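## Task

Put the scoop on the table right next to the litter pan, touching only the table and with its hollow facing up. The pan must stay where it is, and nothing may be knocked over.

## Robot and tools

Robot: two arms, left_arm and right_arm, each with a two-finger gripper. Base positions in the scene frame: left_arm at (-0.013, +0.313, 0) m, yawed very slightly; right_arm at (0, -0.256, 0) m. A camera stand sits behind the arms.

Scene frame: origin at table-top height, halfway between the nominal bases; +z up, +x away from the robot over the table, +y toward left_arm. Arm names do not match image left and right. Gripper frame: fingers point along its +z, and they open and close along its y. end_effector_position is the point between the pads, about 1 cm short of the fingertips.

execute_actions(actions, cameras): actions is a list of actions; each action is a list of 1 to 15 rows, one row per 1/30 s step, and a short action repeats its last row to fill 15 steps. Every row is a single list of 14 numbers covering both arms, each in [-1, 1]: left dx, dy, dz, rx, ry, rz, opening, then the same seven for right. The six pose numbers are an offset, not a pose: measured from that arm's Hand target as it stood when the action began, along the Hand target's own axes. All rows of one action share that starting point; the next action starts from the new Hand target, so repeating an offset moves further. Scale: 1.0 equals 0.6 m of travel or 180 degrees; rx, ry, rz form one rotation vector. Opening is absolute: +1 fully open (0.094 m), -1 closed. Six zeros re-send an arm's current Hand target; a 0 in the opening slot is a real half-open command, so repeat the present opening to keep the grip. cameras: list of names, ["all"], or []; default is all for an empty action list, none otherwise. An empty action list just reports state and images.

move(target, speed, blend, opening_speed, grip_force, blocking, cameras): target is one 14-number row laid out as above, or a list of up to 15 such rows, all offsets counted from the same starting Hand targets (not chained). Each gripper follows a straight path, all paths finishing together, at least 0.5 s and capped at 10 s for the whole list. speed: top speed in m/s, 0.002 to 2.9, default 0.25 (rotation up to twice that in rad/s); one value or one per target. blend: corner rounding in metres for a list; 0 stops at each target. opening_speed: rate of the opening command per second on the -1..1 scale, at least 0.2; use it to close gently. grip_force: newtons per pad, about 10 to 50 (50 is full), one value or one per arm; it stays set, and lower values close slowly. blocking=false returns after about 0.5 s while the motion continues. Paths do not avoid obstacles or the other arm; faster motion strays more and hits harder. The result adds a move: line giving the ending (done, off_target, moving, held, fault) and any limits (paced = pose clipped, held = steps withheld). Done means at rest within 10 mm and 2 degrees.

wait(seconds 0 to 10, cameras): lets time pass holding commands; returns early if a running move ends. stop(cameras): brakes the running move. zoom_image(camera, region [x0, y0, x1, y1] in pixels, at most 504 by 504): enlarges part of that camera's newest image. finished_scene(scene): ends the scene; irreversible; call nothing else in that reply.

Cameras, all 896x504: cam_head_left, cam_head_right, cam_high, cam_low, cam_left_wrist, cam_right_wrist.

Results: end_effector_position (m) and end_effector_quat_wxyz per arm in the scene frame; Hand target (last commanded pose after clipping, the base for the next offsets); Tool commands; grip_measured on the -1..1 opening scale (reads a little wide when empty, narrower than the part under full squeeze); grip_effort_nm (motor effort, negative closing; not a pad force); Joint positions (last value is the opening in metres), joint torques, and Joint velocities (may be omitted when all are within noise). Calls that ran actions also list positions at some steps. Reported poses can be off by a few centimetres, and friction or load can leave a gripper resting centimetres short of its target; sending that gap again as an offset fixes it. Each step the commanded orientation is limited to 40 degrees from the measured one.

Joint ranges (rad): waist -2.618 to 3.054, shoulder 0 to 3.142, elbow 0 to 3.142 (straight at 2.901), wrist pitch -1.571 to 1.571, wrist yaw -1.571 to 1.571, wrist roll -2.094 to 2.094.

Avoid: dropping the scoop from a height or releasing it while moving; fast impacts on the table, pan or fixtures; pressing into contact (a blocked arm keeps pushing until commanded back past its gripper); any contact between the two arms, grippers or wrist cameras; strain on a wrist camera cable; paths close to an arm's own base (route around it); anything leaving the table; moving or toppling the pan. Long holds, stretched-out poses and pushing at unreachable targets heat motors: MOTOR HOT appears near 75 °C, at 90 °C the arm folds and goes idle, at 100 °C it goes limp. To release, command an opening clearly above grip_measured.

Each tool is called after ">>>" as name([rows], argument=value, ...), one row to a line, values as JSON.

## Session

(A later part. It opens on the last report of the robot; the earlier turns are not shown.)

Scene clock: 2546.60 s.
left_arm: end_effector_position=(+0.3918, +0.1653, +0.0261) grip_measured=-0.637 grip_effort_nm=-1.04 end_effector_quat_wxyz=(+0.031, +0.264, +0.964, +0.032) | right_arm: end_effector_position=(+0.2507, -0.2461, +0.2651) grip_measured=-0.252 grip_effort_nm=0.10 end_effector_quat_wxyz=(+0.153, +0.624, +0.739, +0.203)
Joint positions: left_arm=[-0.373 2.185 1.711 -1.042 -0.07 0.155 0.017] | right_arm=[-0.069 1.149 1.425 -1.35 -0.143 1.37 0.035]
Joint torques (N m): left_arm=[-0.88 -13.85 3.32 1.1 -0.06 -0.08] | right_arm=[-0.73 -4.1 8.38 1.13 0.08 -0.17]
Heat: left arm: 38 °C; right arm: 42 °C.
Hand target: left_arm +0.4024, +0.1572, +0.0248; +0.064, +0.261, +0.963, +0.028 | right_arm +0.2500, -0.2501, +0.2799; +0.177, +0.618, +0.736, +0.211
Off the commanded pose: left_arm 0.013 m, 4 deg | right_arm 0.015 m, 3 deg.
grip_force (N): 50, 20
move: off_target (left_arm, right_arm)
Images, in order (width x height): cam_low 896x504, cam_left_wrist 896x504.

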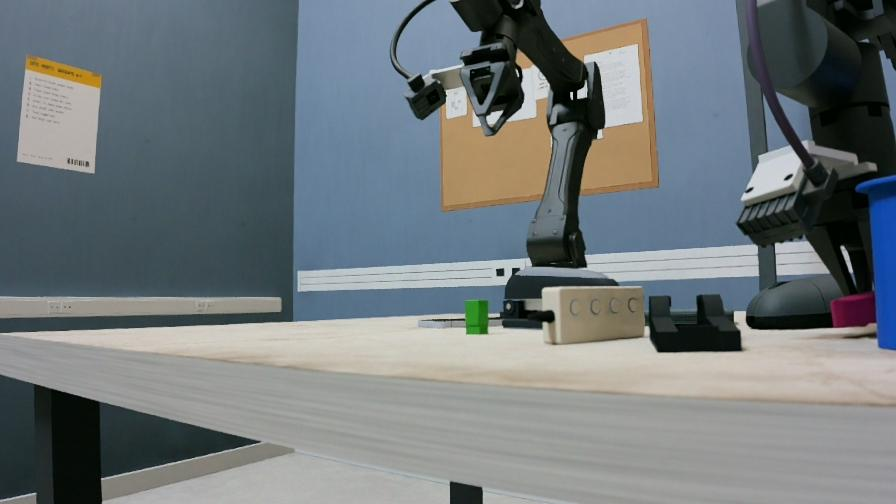

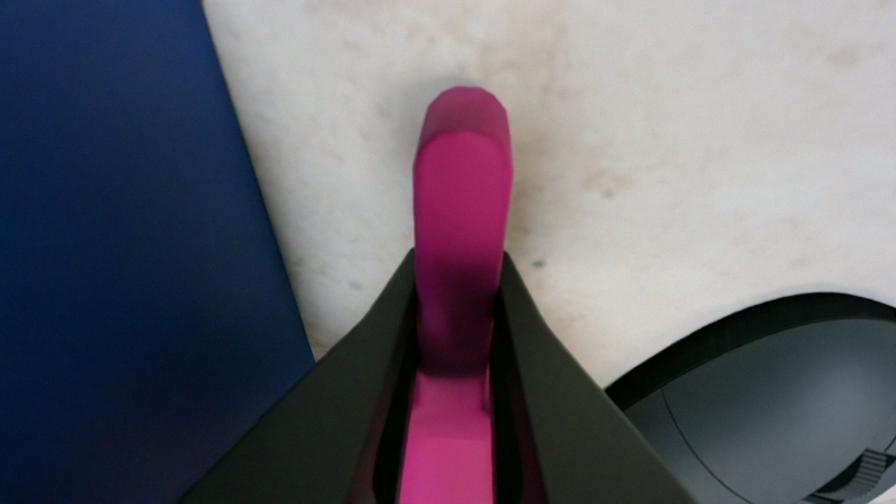

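>>> move([
  [0.0212,0.0037,-0.0103,0,0,0,-1, 0,0,0,0,0,0,-0.25],
  [0.0212,0.0037,-0.0103,0,0,0,-0.35, 0,0,0,0,0,0,-0.25],
  [0.0212,0.0037,-0.177,0,0,0,-0.35, 0,0,0,0,0,0,-0.25],
], speed=[0.05,0.05,0.12], opening_speed=1.0, cameras=["cam_low", "cam_left_wrist", "cam_high"])

Scene clock: 2560.30 s.
left_arm: end_effector_position=(+0.3736, +0.1685, +0.1024) grip_measured=-0.353 grip_effort_nm=0.14 end_effector_quat_wxyz=(+0.030, +0.262, +0.964, +0.032) | right_arm: end_effector_position=(+0.2507, -0.2461, +0.2651) grip_measured=-0.252 grip_effort_nm=0.11 end_effector_quat_wxyz=(+0.153, +0.624, +0.739, +0.203)
Joint positions: left_arm=[-0.382 2.076 1.846 -1.288 -0.071 0.144 0.03] | right_arm=[-0.069 1.149 1.425 -1.35 -0.143 1.37 0.035]
Joint torques (N m): left_arm=[-0.84 -16.7 8.7 0.31 -0.08 -0.09] | right_arm=[-0.72 -4.07 8.42 1.14 0.08 -0.16]
Heat: left arm: 38 °C; right arm: 42 °C.
Hand target: left_arm +0.3781, +0.1633, +0.1289; +0.064, +0.261, +0.963, +0.029 | right_arm +0.2500, -0.2501, +0.2799; +0.177, +0.618, +0.736, +0.211
Off the commanded pose: left_arm 0.027 m, 4 deg | right_arm 0.015 m, 3 deg.
grip_force (N): 50, 20
move: off_target (left_arm, right_arm)
Images, in order (width x height): cam_high 896x504, cam_low 896x504, cam_left_wrist 896x504.

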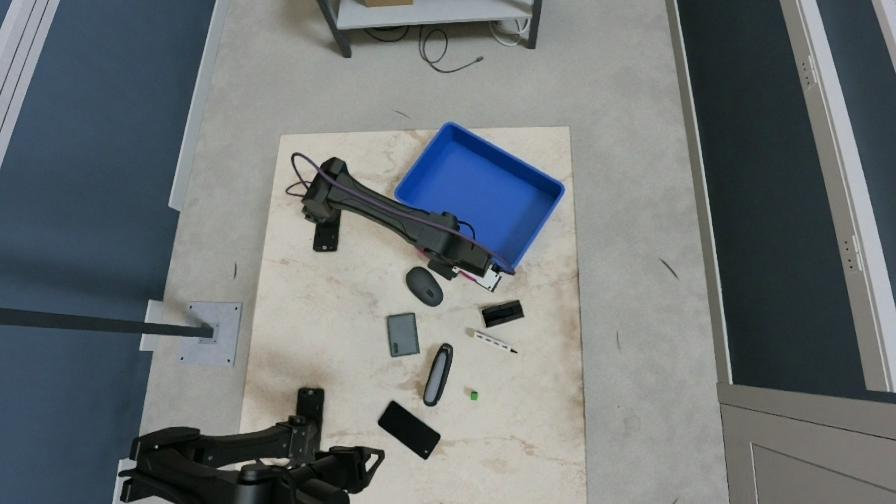

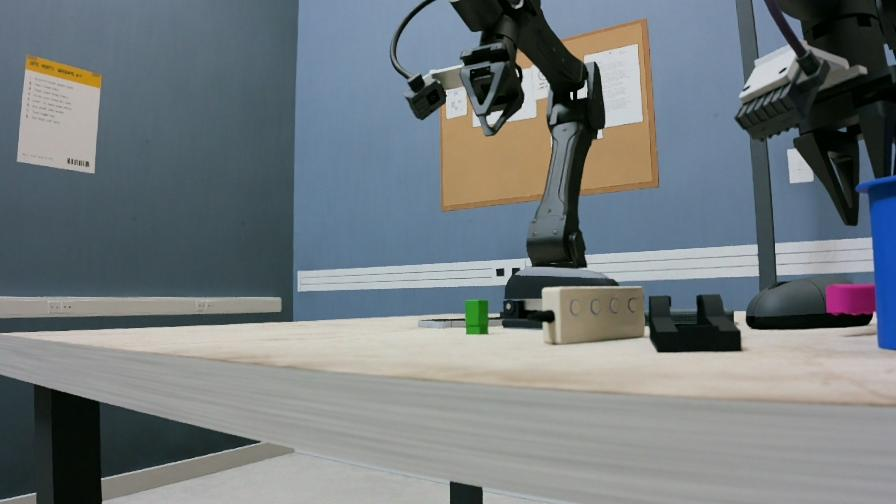

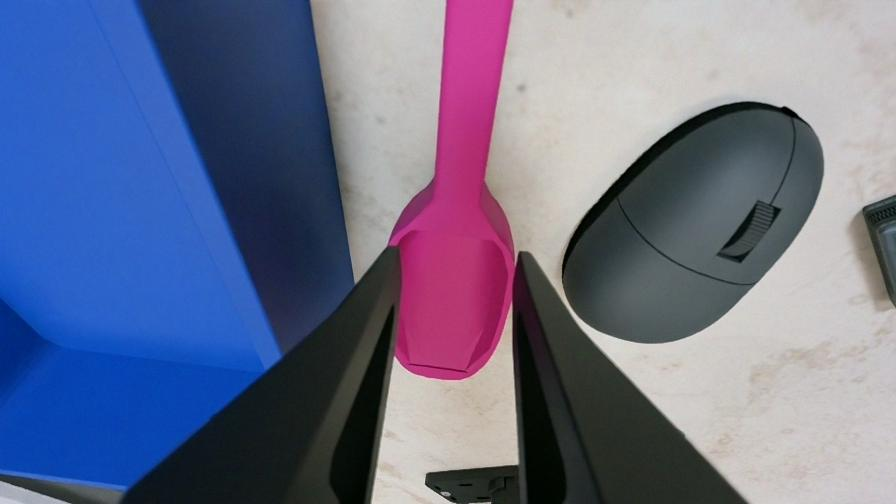

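>>> move([
  [0,0,-0.1,0,0,0,-0.35, 0,0,0,0,0,0,-0.25],
  [0.234,0.0613,-0.222,0,0,0,-0.35, 0,0,0,0,0,0,-0.25],
], speed=[0.2,0.3], blend=[0.03,0], cameras=["cam_high", "cam_head_left"])

Scene clock: 2922.87 s.
left_arm: end_effector_position=(+0.2589, +0.2634, +0.2488) grip_measured=-0.353 grip_effort_nm=0.14 end_effector_quat_wxyz=(+0.105, +0.260, +0.959, +0.036) | right_arm: end_effector_position=(+0.2507, -0.2461, +0.2651) grip_measured=-0.252 grip_effort_nm=0.10 end_effector_quat_wxyz=(+0.153, +0.624, +0.739, +0.203)
Joint positions: left_arm=[-0.216 1.485 1.704 -1.576 -0.063 0.313 0.03] | right_arm=[-0.069 1.149 1.425 -1.35 -0.143 1.37 0.035]
Joint torques (N m): left_arm=[0.5 -6.38 4.59 0.68 0.05 0] | right_arm=[-0.72 -4.1 8.43 1.14 0.08 -0.16]
Heat: left arm: 44 °C; right arm: 42 °C.
Hand target: left_arm +0.2578, +0.2632, +0.2488; +0.064, +0.261, +0.963, +0.029 | right_arm +0.2500, -0.2501, +0.2799; +0.177, +0.618, +0.736, +0.211
Off the commanded pose: left_arm 0.001 m, 5 deg | right_arm 0.015 m, 3 deg.
joint read past its limit (left arm) — joint 4 (wrist pitch), lower limit.
joint sent to its limit (left arm) — joint 4 (wrist pitch), lower limit. The joint targets are off in orientation, not in position.
grip_force (N): 50, 20
move: off_target (left_arm, right_arm)
Images, in order (width x height): cam_head_left 896x504, cam_high 896x504.

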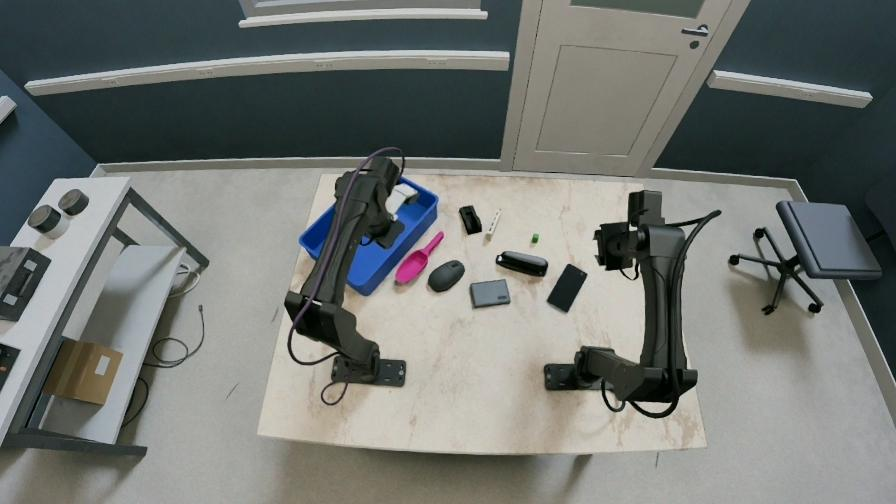

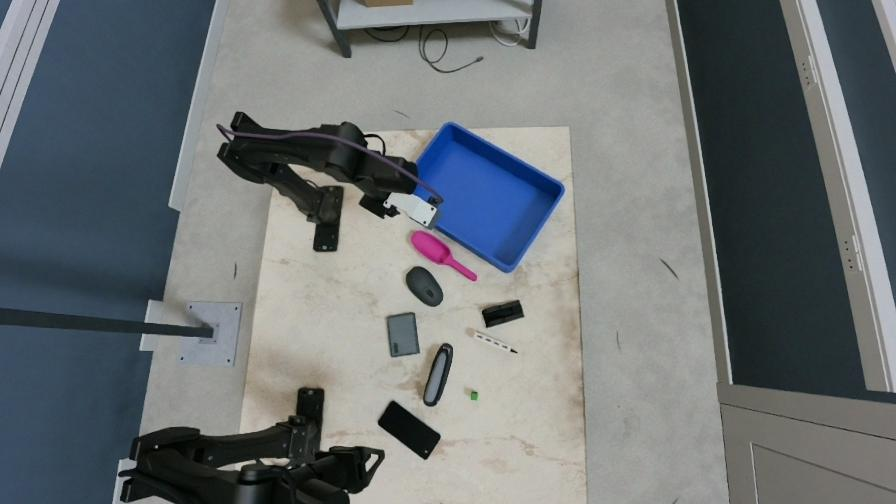

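>>> move(target=[-0.224,-0.059,0.1938,0,0,0.02,-0.15, -0.34,-0.2198,-0.1767,0,-0.206,0.33,-0.25], speed=0.3, cameras=["cam_left_wrist"])

Scene clock: 3017.73 s.
left_arm: end_effector_position=(+0.3611, +0.1728, +0.1434) grip_measured=-0.153 grip_effort_nm=0.14 end_effector_quat_wxyz=(+0.049, +0.292, +0.955, +0.028) | right_arm: end_effector_position=(+0.1211, -0.4725, +0.2892) grip_measured=-0.252 grip_effort_nm=0.10 end_effector_quat_wxyz=(+0.245, +0.932, +0.256, +0.075)
Joint positions: left_arm=[-0.381 1.986 1.874 -1.367 -0.064 0.208 0.04] | right_arm=[-1.098 1.174 1.545 -1.425 -0.047 1.52 0.035]
Joint torques (N m): left_arm=[-0.77 -9.7 8.85 0.59 -0.16 -0.09] | right_arm=[-0.61 -1.85 7.95 1.37 0.2 0]
Heat: left arm: 38 °C; right arm: 43 °C.
Hand target: left_arm +0.3712, +0.1671, +0.1452; +0.063, +0.291, +0.954, +0.031 | right_arm +0.1200, -0.4802, +0.2998; +0.266, +0.929, +0.249, +0.072
Off the commanded pose: left_arm 0.012 m, 2 deg | right_arm 0.013 m, 3 deg.
grip_force (N): 50, 20
move: off_target (left_arm, right_arm)
Images, in order (width x height): cam_left_wrist 896x504.

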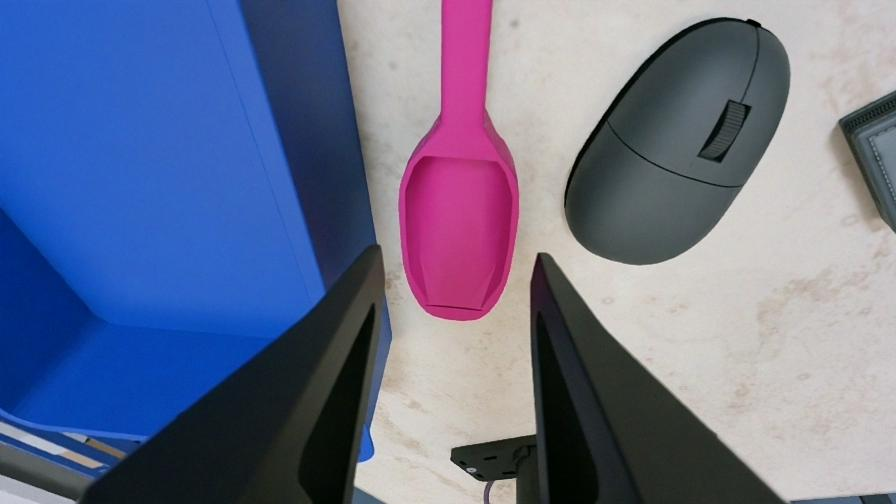

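>>> move([
  [0.0033,-0.0098,0.2083,0,0,0,-0.15, 0,0,0,0,0,0,-0.25],
  [0.0033,-0.0098,0.2083,0,0,0,-1, 0,0,0,0,0,0,-0.25],
  [-0.017,0.0092,0.0103,0,0,0,-1, 0,0,0,0,0,0,-0.25],
], speed=[0.15,0.1,0.15], opening_speed=0.7, cameras=["cam_left_wrist"])

Scene clock: 3039.80 s.
left_arm: end_effector_position=(+0.3788, +0.1657, +0.1217) grip_measured=-0.635 grip_effort_nm=-1.03 end_effector_quat_wxyz=(+0.040, +0.293, +0.955, +0.029) | right_arm: end_effector_position=(+0.1211, -0.4725, +0.2892) grip_measured=-0.252 grip_effort_nm=0.10 end_effector_quat_wxyz=(+0.245, +0.932, +0.256, +0.075)
Joint positions: left_arm=[-0.381 2.081 1.93 -1.344 -0.065 0.208 0.017] | right_arm=[-1.098 1.174 1.545 -1.425 -0.047 1.52 0.035]
Joint torques (N m): left_arm=[0.16 -14.71 8.75 0.34 -0.13 0.02] | right_arm=[-0.64 -1.87 7.94 1.37 0.17 0]
Heat: left arm: 39 °C; right arm: 43 °C.
Hand target: left_arm +0.3835, +0.1661, +0.1405; +0.063, +0.291, +0.954, +0.030 | right_arm +0.1201, -0.4802, +0.2998; +0.266, +0.929, +0.249, +0.072
Off the commanded pose: left_arm 0.019 m, 3 deg | right_arm 0.013 m, 3 deg.
grip_force (N): 50, 20
move: off_target (left_arm, right_arm)
Images, in order (width x height): cam_left_wrist 896x504.

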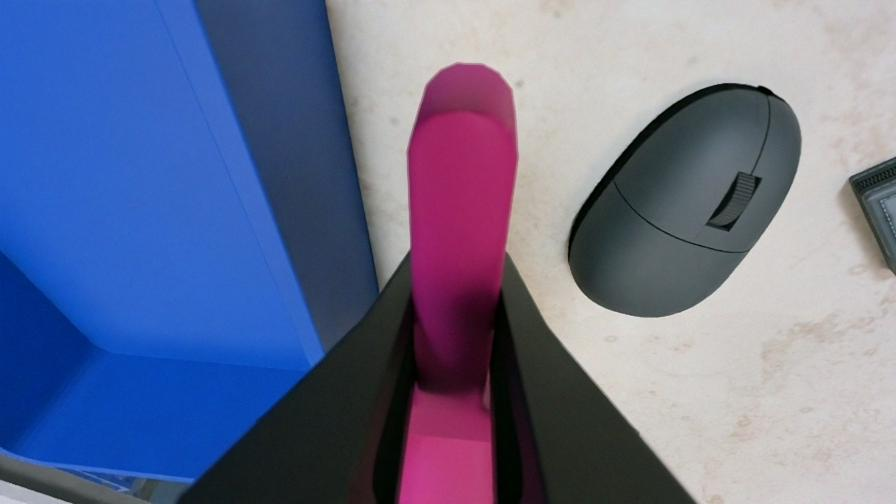

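>>> execute_actions(actions=[], cameras=["cam_high", "cam_left_wrist", "cam_head_left"])

Scene clock: 3301.93 s.
left_arm: end_effector_position=(+0.3787, +0.1657, +0.1217) grip_measured=-0.635 grip_effort_nm=-1.04 end_effector_quat_wxyz=(+0.040, +0.293, +0.955, +0.029) | right_arm: end_effector_position=(+0.1211, -0.4725, +0.2892) grip_measured=-0.252 grip_effort_nm=0.10 end_effector_quat_wxyz=(+0.245, +0.932, +0.256, +0.075)
Joint positions: left_arm=[-0.381 2.081 1.93 -1.345 -0.065 0.208 0.017] | right_arm=[-1.098 1.174 1.545 -1.425 -0.047 1.52 0.035]
Joint velocities: within noise
Joint torques (N m): left_arm=[0.14 -14.82 8.73 0.32 -0.12 0.01] | right_arm=[-0.59 -1.81 7.92 1.36 0.19 0]
Heat: left arm: 41 °C; right arm: 44 °C.
Hand target: left_arm +0.3835, +0.1661, +0.1405; +0.063, +0.291, +0.954, +0.030 | right_arm +0.1201, -0.4802, +0.2998; +0.266, +0.929, +0.249, +0.072
Tool commands: left_gripper/opening=-1.0 right_gripper/opening=-0.25
Off the commanded pose: left_arm 0.019 m, 3 deg | right_arm 0.013 m, 3 deg.
grip_force (N): 50, 20
Images, in order (width x height): cam_head_left 896x504, cam_high 896x504, cam_left_wrist 896x504.

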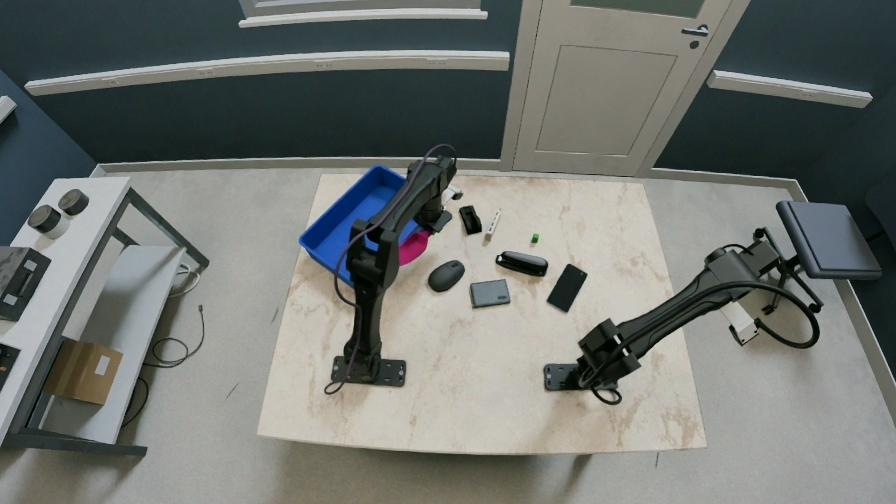

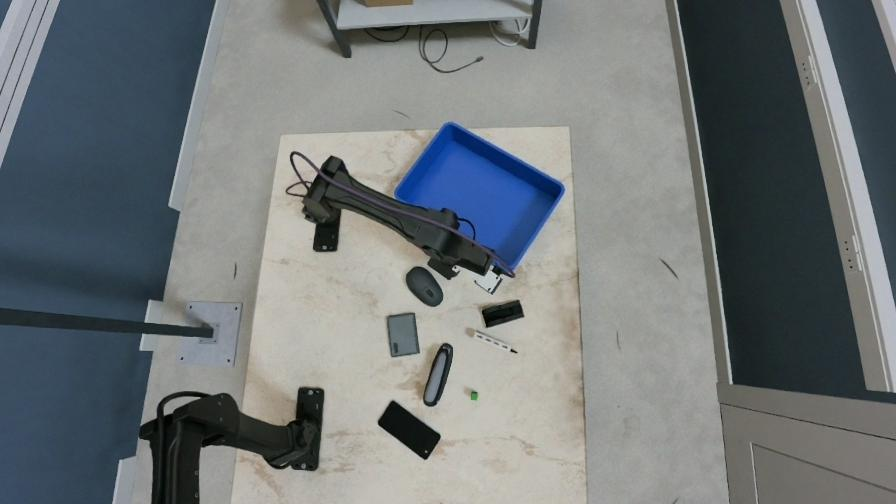

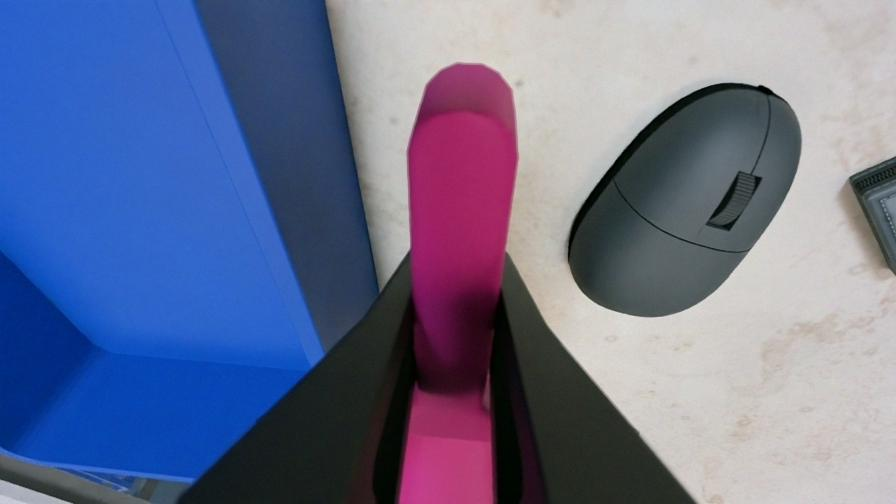

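>>> zoom_image(camera="cam_head_left", region=[370, 200, 490, 280])

>>> zoom_image(camera="cam_high", region=[390, 220, 540, 310])

Scaled by 4.200.

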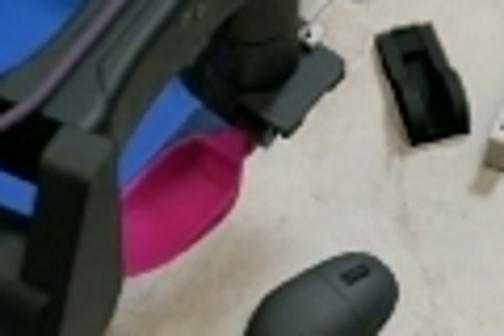

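Scaled by 3.360.

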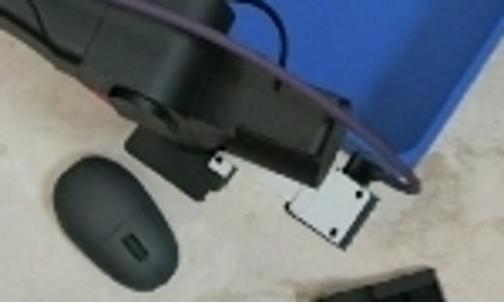

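>>> move(target=[0.02027, -0.01858, 0.19555, 0, 0, 0, -1, 0, 0, 0, 0, 0, 0, -0.25], speed=0.12, cameras=["cam_left_wrist"])

Scene clock: 3396.10 s.
left_arm: end_effector_position=(+0.3816, +0.1645, +0.0297) grip_measured=-0.635 grip_effort_nm=-1.03 end_effector_quat_wxyz=(+0.064, +0.292, +0.954, +0.027) | right_arm: end_effector_position=(+0.1211, -0.4725, +0.2892) grip_measured=-0.252 grip_effort_nm=0.10 end_effector_quat_wxyz=(+0.245, +0.932, +0.256, +0.075)
Joint positions: left_arm=[-0.381 2.081 1.556 -0.922 -0.065 0.208 0.017] | right_arm=[-1.098 1.174 1.545 -1.425 -0.047 1.52 0.035]
Joint torques (N m): left_arm=[0.18 -10.74 5.01 0.63 -0.15 0.01] | right_arm=[-0.59 -1.84 7.97 1.38 0.18 0]
Heat: left arm: 41 °C; right arm: 44 °C.
Hand target: left_arm +0.3835, +0.1662, +0.0220; +0.063, +0.291, +0.954, +0.030 | right_arm +0.1201, -0.4802, +0.2998; +0.266, +0.929, +0.249, +0.072
Off the commanded pose: left_arm 0.008 m, 0 deg | right_arm 0.013 m, 3 deg.
grip_force (N): 50, 20
move: off_target (right_arm)
Images, in order (width x height): cam_left_wrist 896x504.

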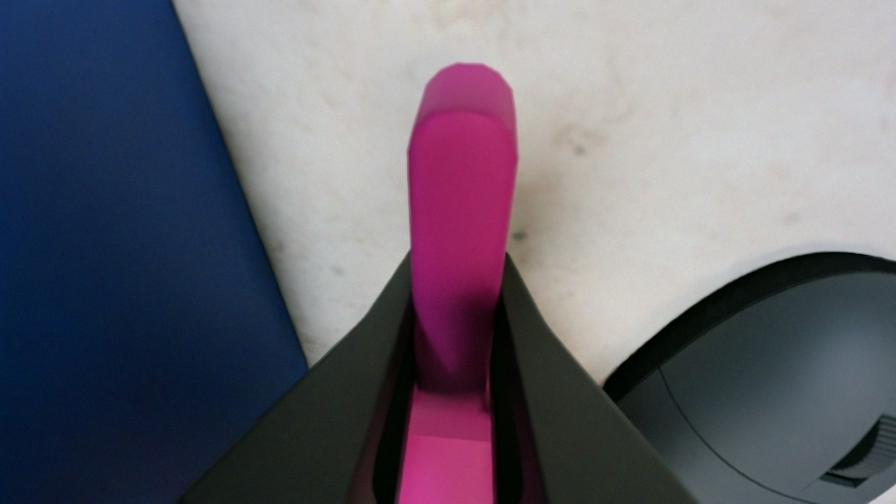

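>>> move(target=[0.001026, -0.000941, 0.0099, 0, 0, 0, -1, 0, 0, 0, 0, 0, 0, -0.25], speed=0.05, cameras=[])

Scene clock: 3401.13 s.
left_arm: end_effector_position=(+0.3823, +0.1642, +0.0283) grip_measured=-0.635 grip_effort_nm=-1.03 end_effector_quat_wxyz=(+0.067, +0.291, +0.954, +0.026) | right_arm: end_effector_position=(+0.1211, -0.4725, +0.2892) grip_measured=-0.252 grip_effort_nm=0.10 end_effector_quat_wxyz=(+0.245, +0.932, +0.256, +0.075)
Joint positions: left_arm=[-0.381 2.081 1.55 -0.911 -0.065 0.208 0.017] | right_arm=[-1.098 1.174 1.545 -1.425 -0.047 1.52 0.035]
Joint torques (N m): left_arm=[0.12 -10.14 4.33 0.75 -0.15 0.02] | right_arm=[-0.64 -1.83 7.99 1.38 0.16 0]
Heat: left arm: 41 °C; right arm: 44 °C.
Hand target: left_arm +0.3835, +0.1662, +0.0161; +0.063, +0.291, +0.954, +0.030 | right_arm +0.1201, -0.4802, +0.2998; +0.266, +0.929, +0.249, +0.072
Off the commanded pose: left_arm 0.012 m, 1 deg | right_arm 0.013 m, 3 deg.
grip_force (N): 50, 20
move: off_target (left_arm, right_arm)
No camera images: "cameras" was empty.

>>> move([
  [-0.001796, 0.001646, -0.01733, 0, 0, 0, -1, 0, 0, 0, 0, 0, 0, -0.25],
  [-0.001796, 0.001646, -0.01733, 0, 0, 0, -0.35, 0, 0, 0, 0, 0, 0, -0.25],
  [-0.001796, 0.001646, -0.184, 0, 0, 0, -0.35, 0, 0, 0, 0, 0, 0, -0.25],
], speed=[0.05, 0.05, 0.12], opening_speed=0.7, cameras=["cam_left_wrist", "cam_high", "cam_head_left"])

Scene clock: 3411.37 s.
left_arm: end_effector_position=(+0.3651, +0.1680, +0.1017) grip_measured=-0.353 grip_effort_nm=0.14 end_effector_quat_wxyz=(+0.032, +0.292, +0.955, +0.030) | right_arm: end_effector_position=(+0.1211, -0.4725, +0.2892) grip_measured=-0.252 grip_effort_nm=0.10 end_effector_quat_wxyz=(+0.245, +0.932, +0.256, +0.075)
Joint positions: left_arm=[-0.389 2.036 1.784 -1.261 -0.065 0.2 0.03] | right_arm=[-1.098 1.174 1.545 -1.425 -0.047 1.52 0.035]
Joint torques (N m): left_arm=[-0.91 -15.86 8.46 0.28 -0.15 -0.1] | right_arm=[-0.65 -1.83 7.97 1.38 0.17 -0.01]
Heat: left arm: 40 °C; right arm: 44 °C.
Hand target: left_arm +0.3697, +0.1641, +0.1257; +0.063, +0.291, +0.954, +0.030 | right_arm +0.1201, -0.4802, +0.2998; +0.266, +0.929, +0.249, +0.072
Off the commanded pose: left_arm 0.025 m, 4 deg | right_arm 0.013 m, 3 deg.
grip_force (N): 50, 20
move: off_target (left_arm, right_arm)
Images, in order (width x height): cam_head_left 896x504, cam_high 896x504, cam_left_wrist 896x504.

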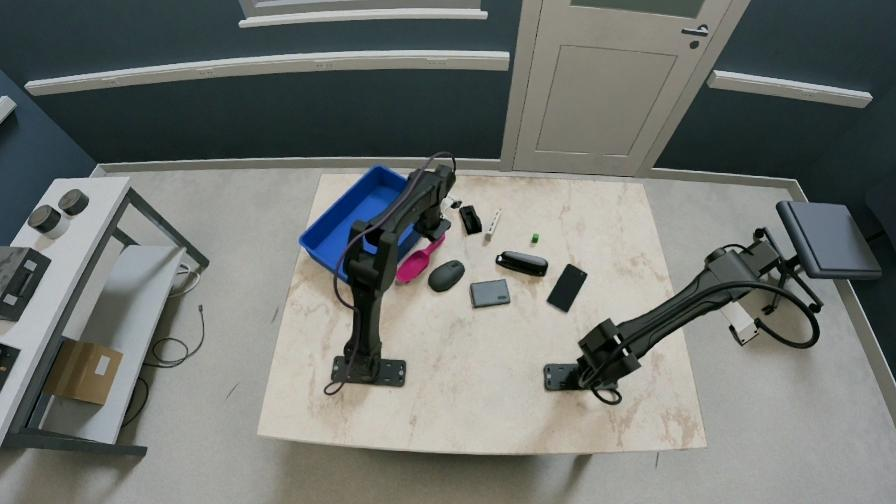

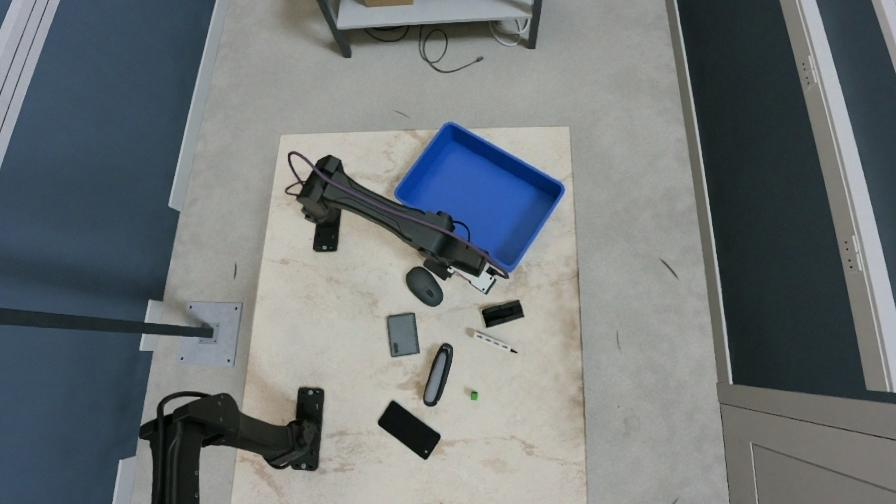

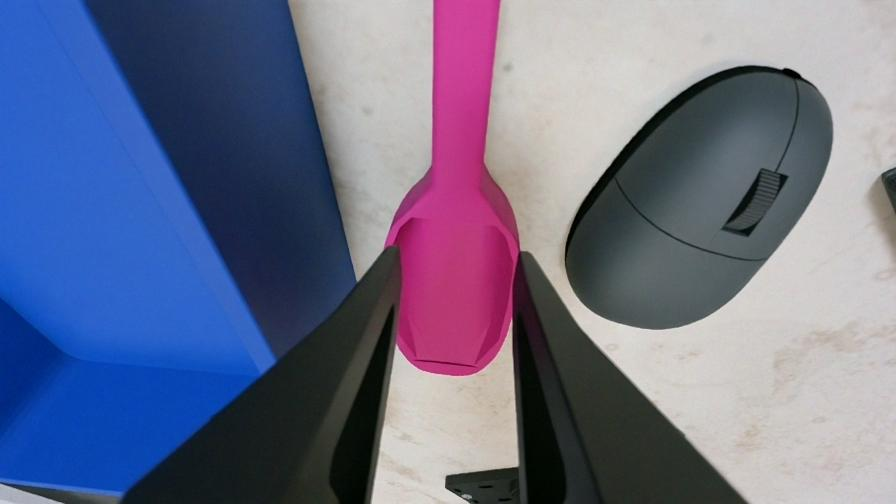

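>>> finished_scene(scene=1)

The scene is finished: the task was done.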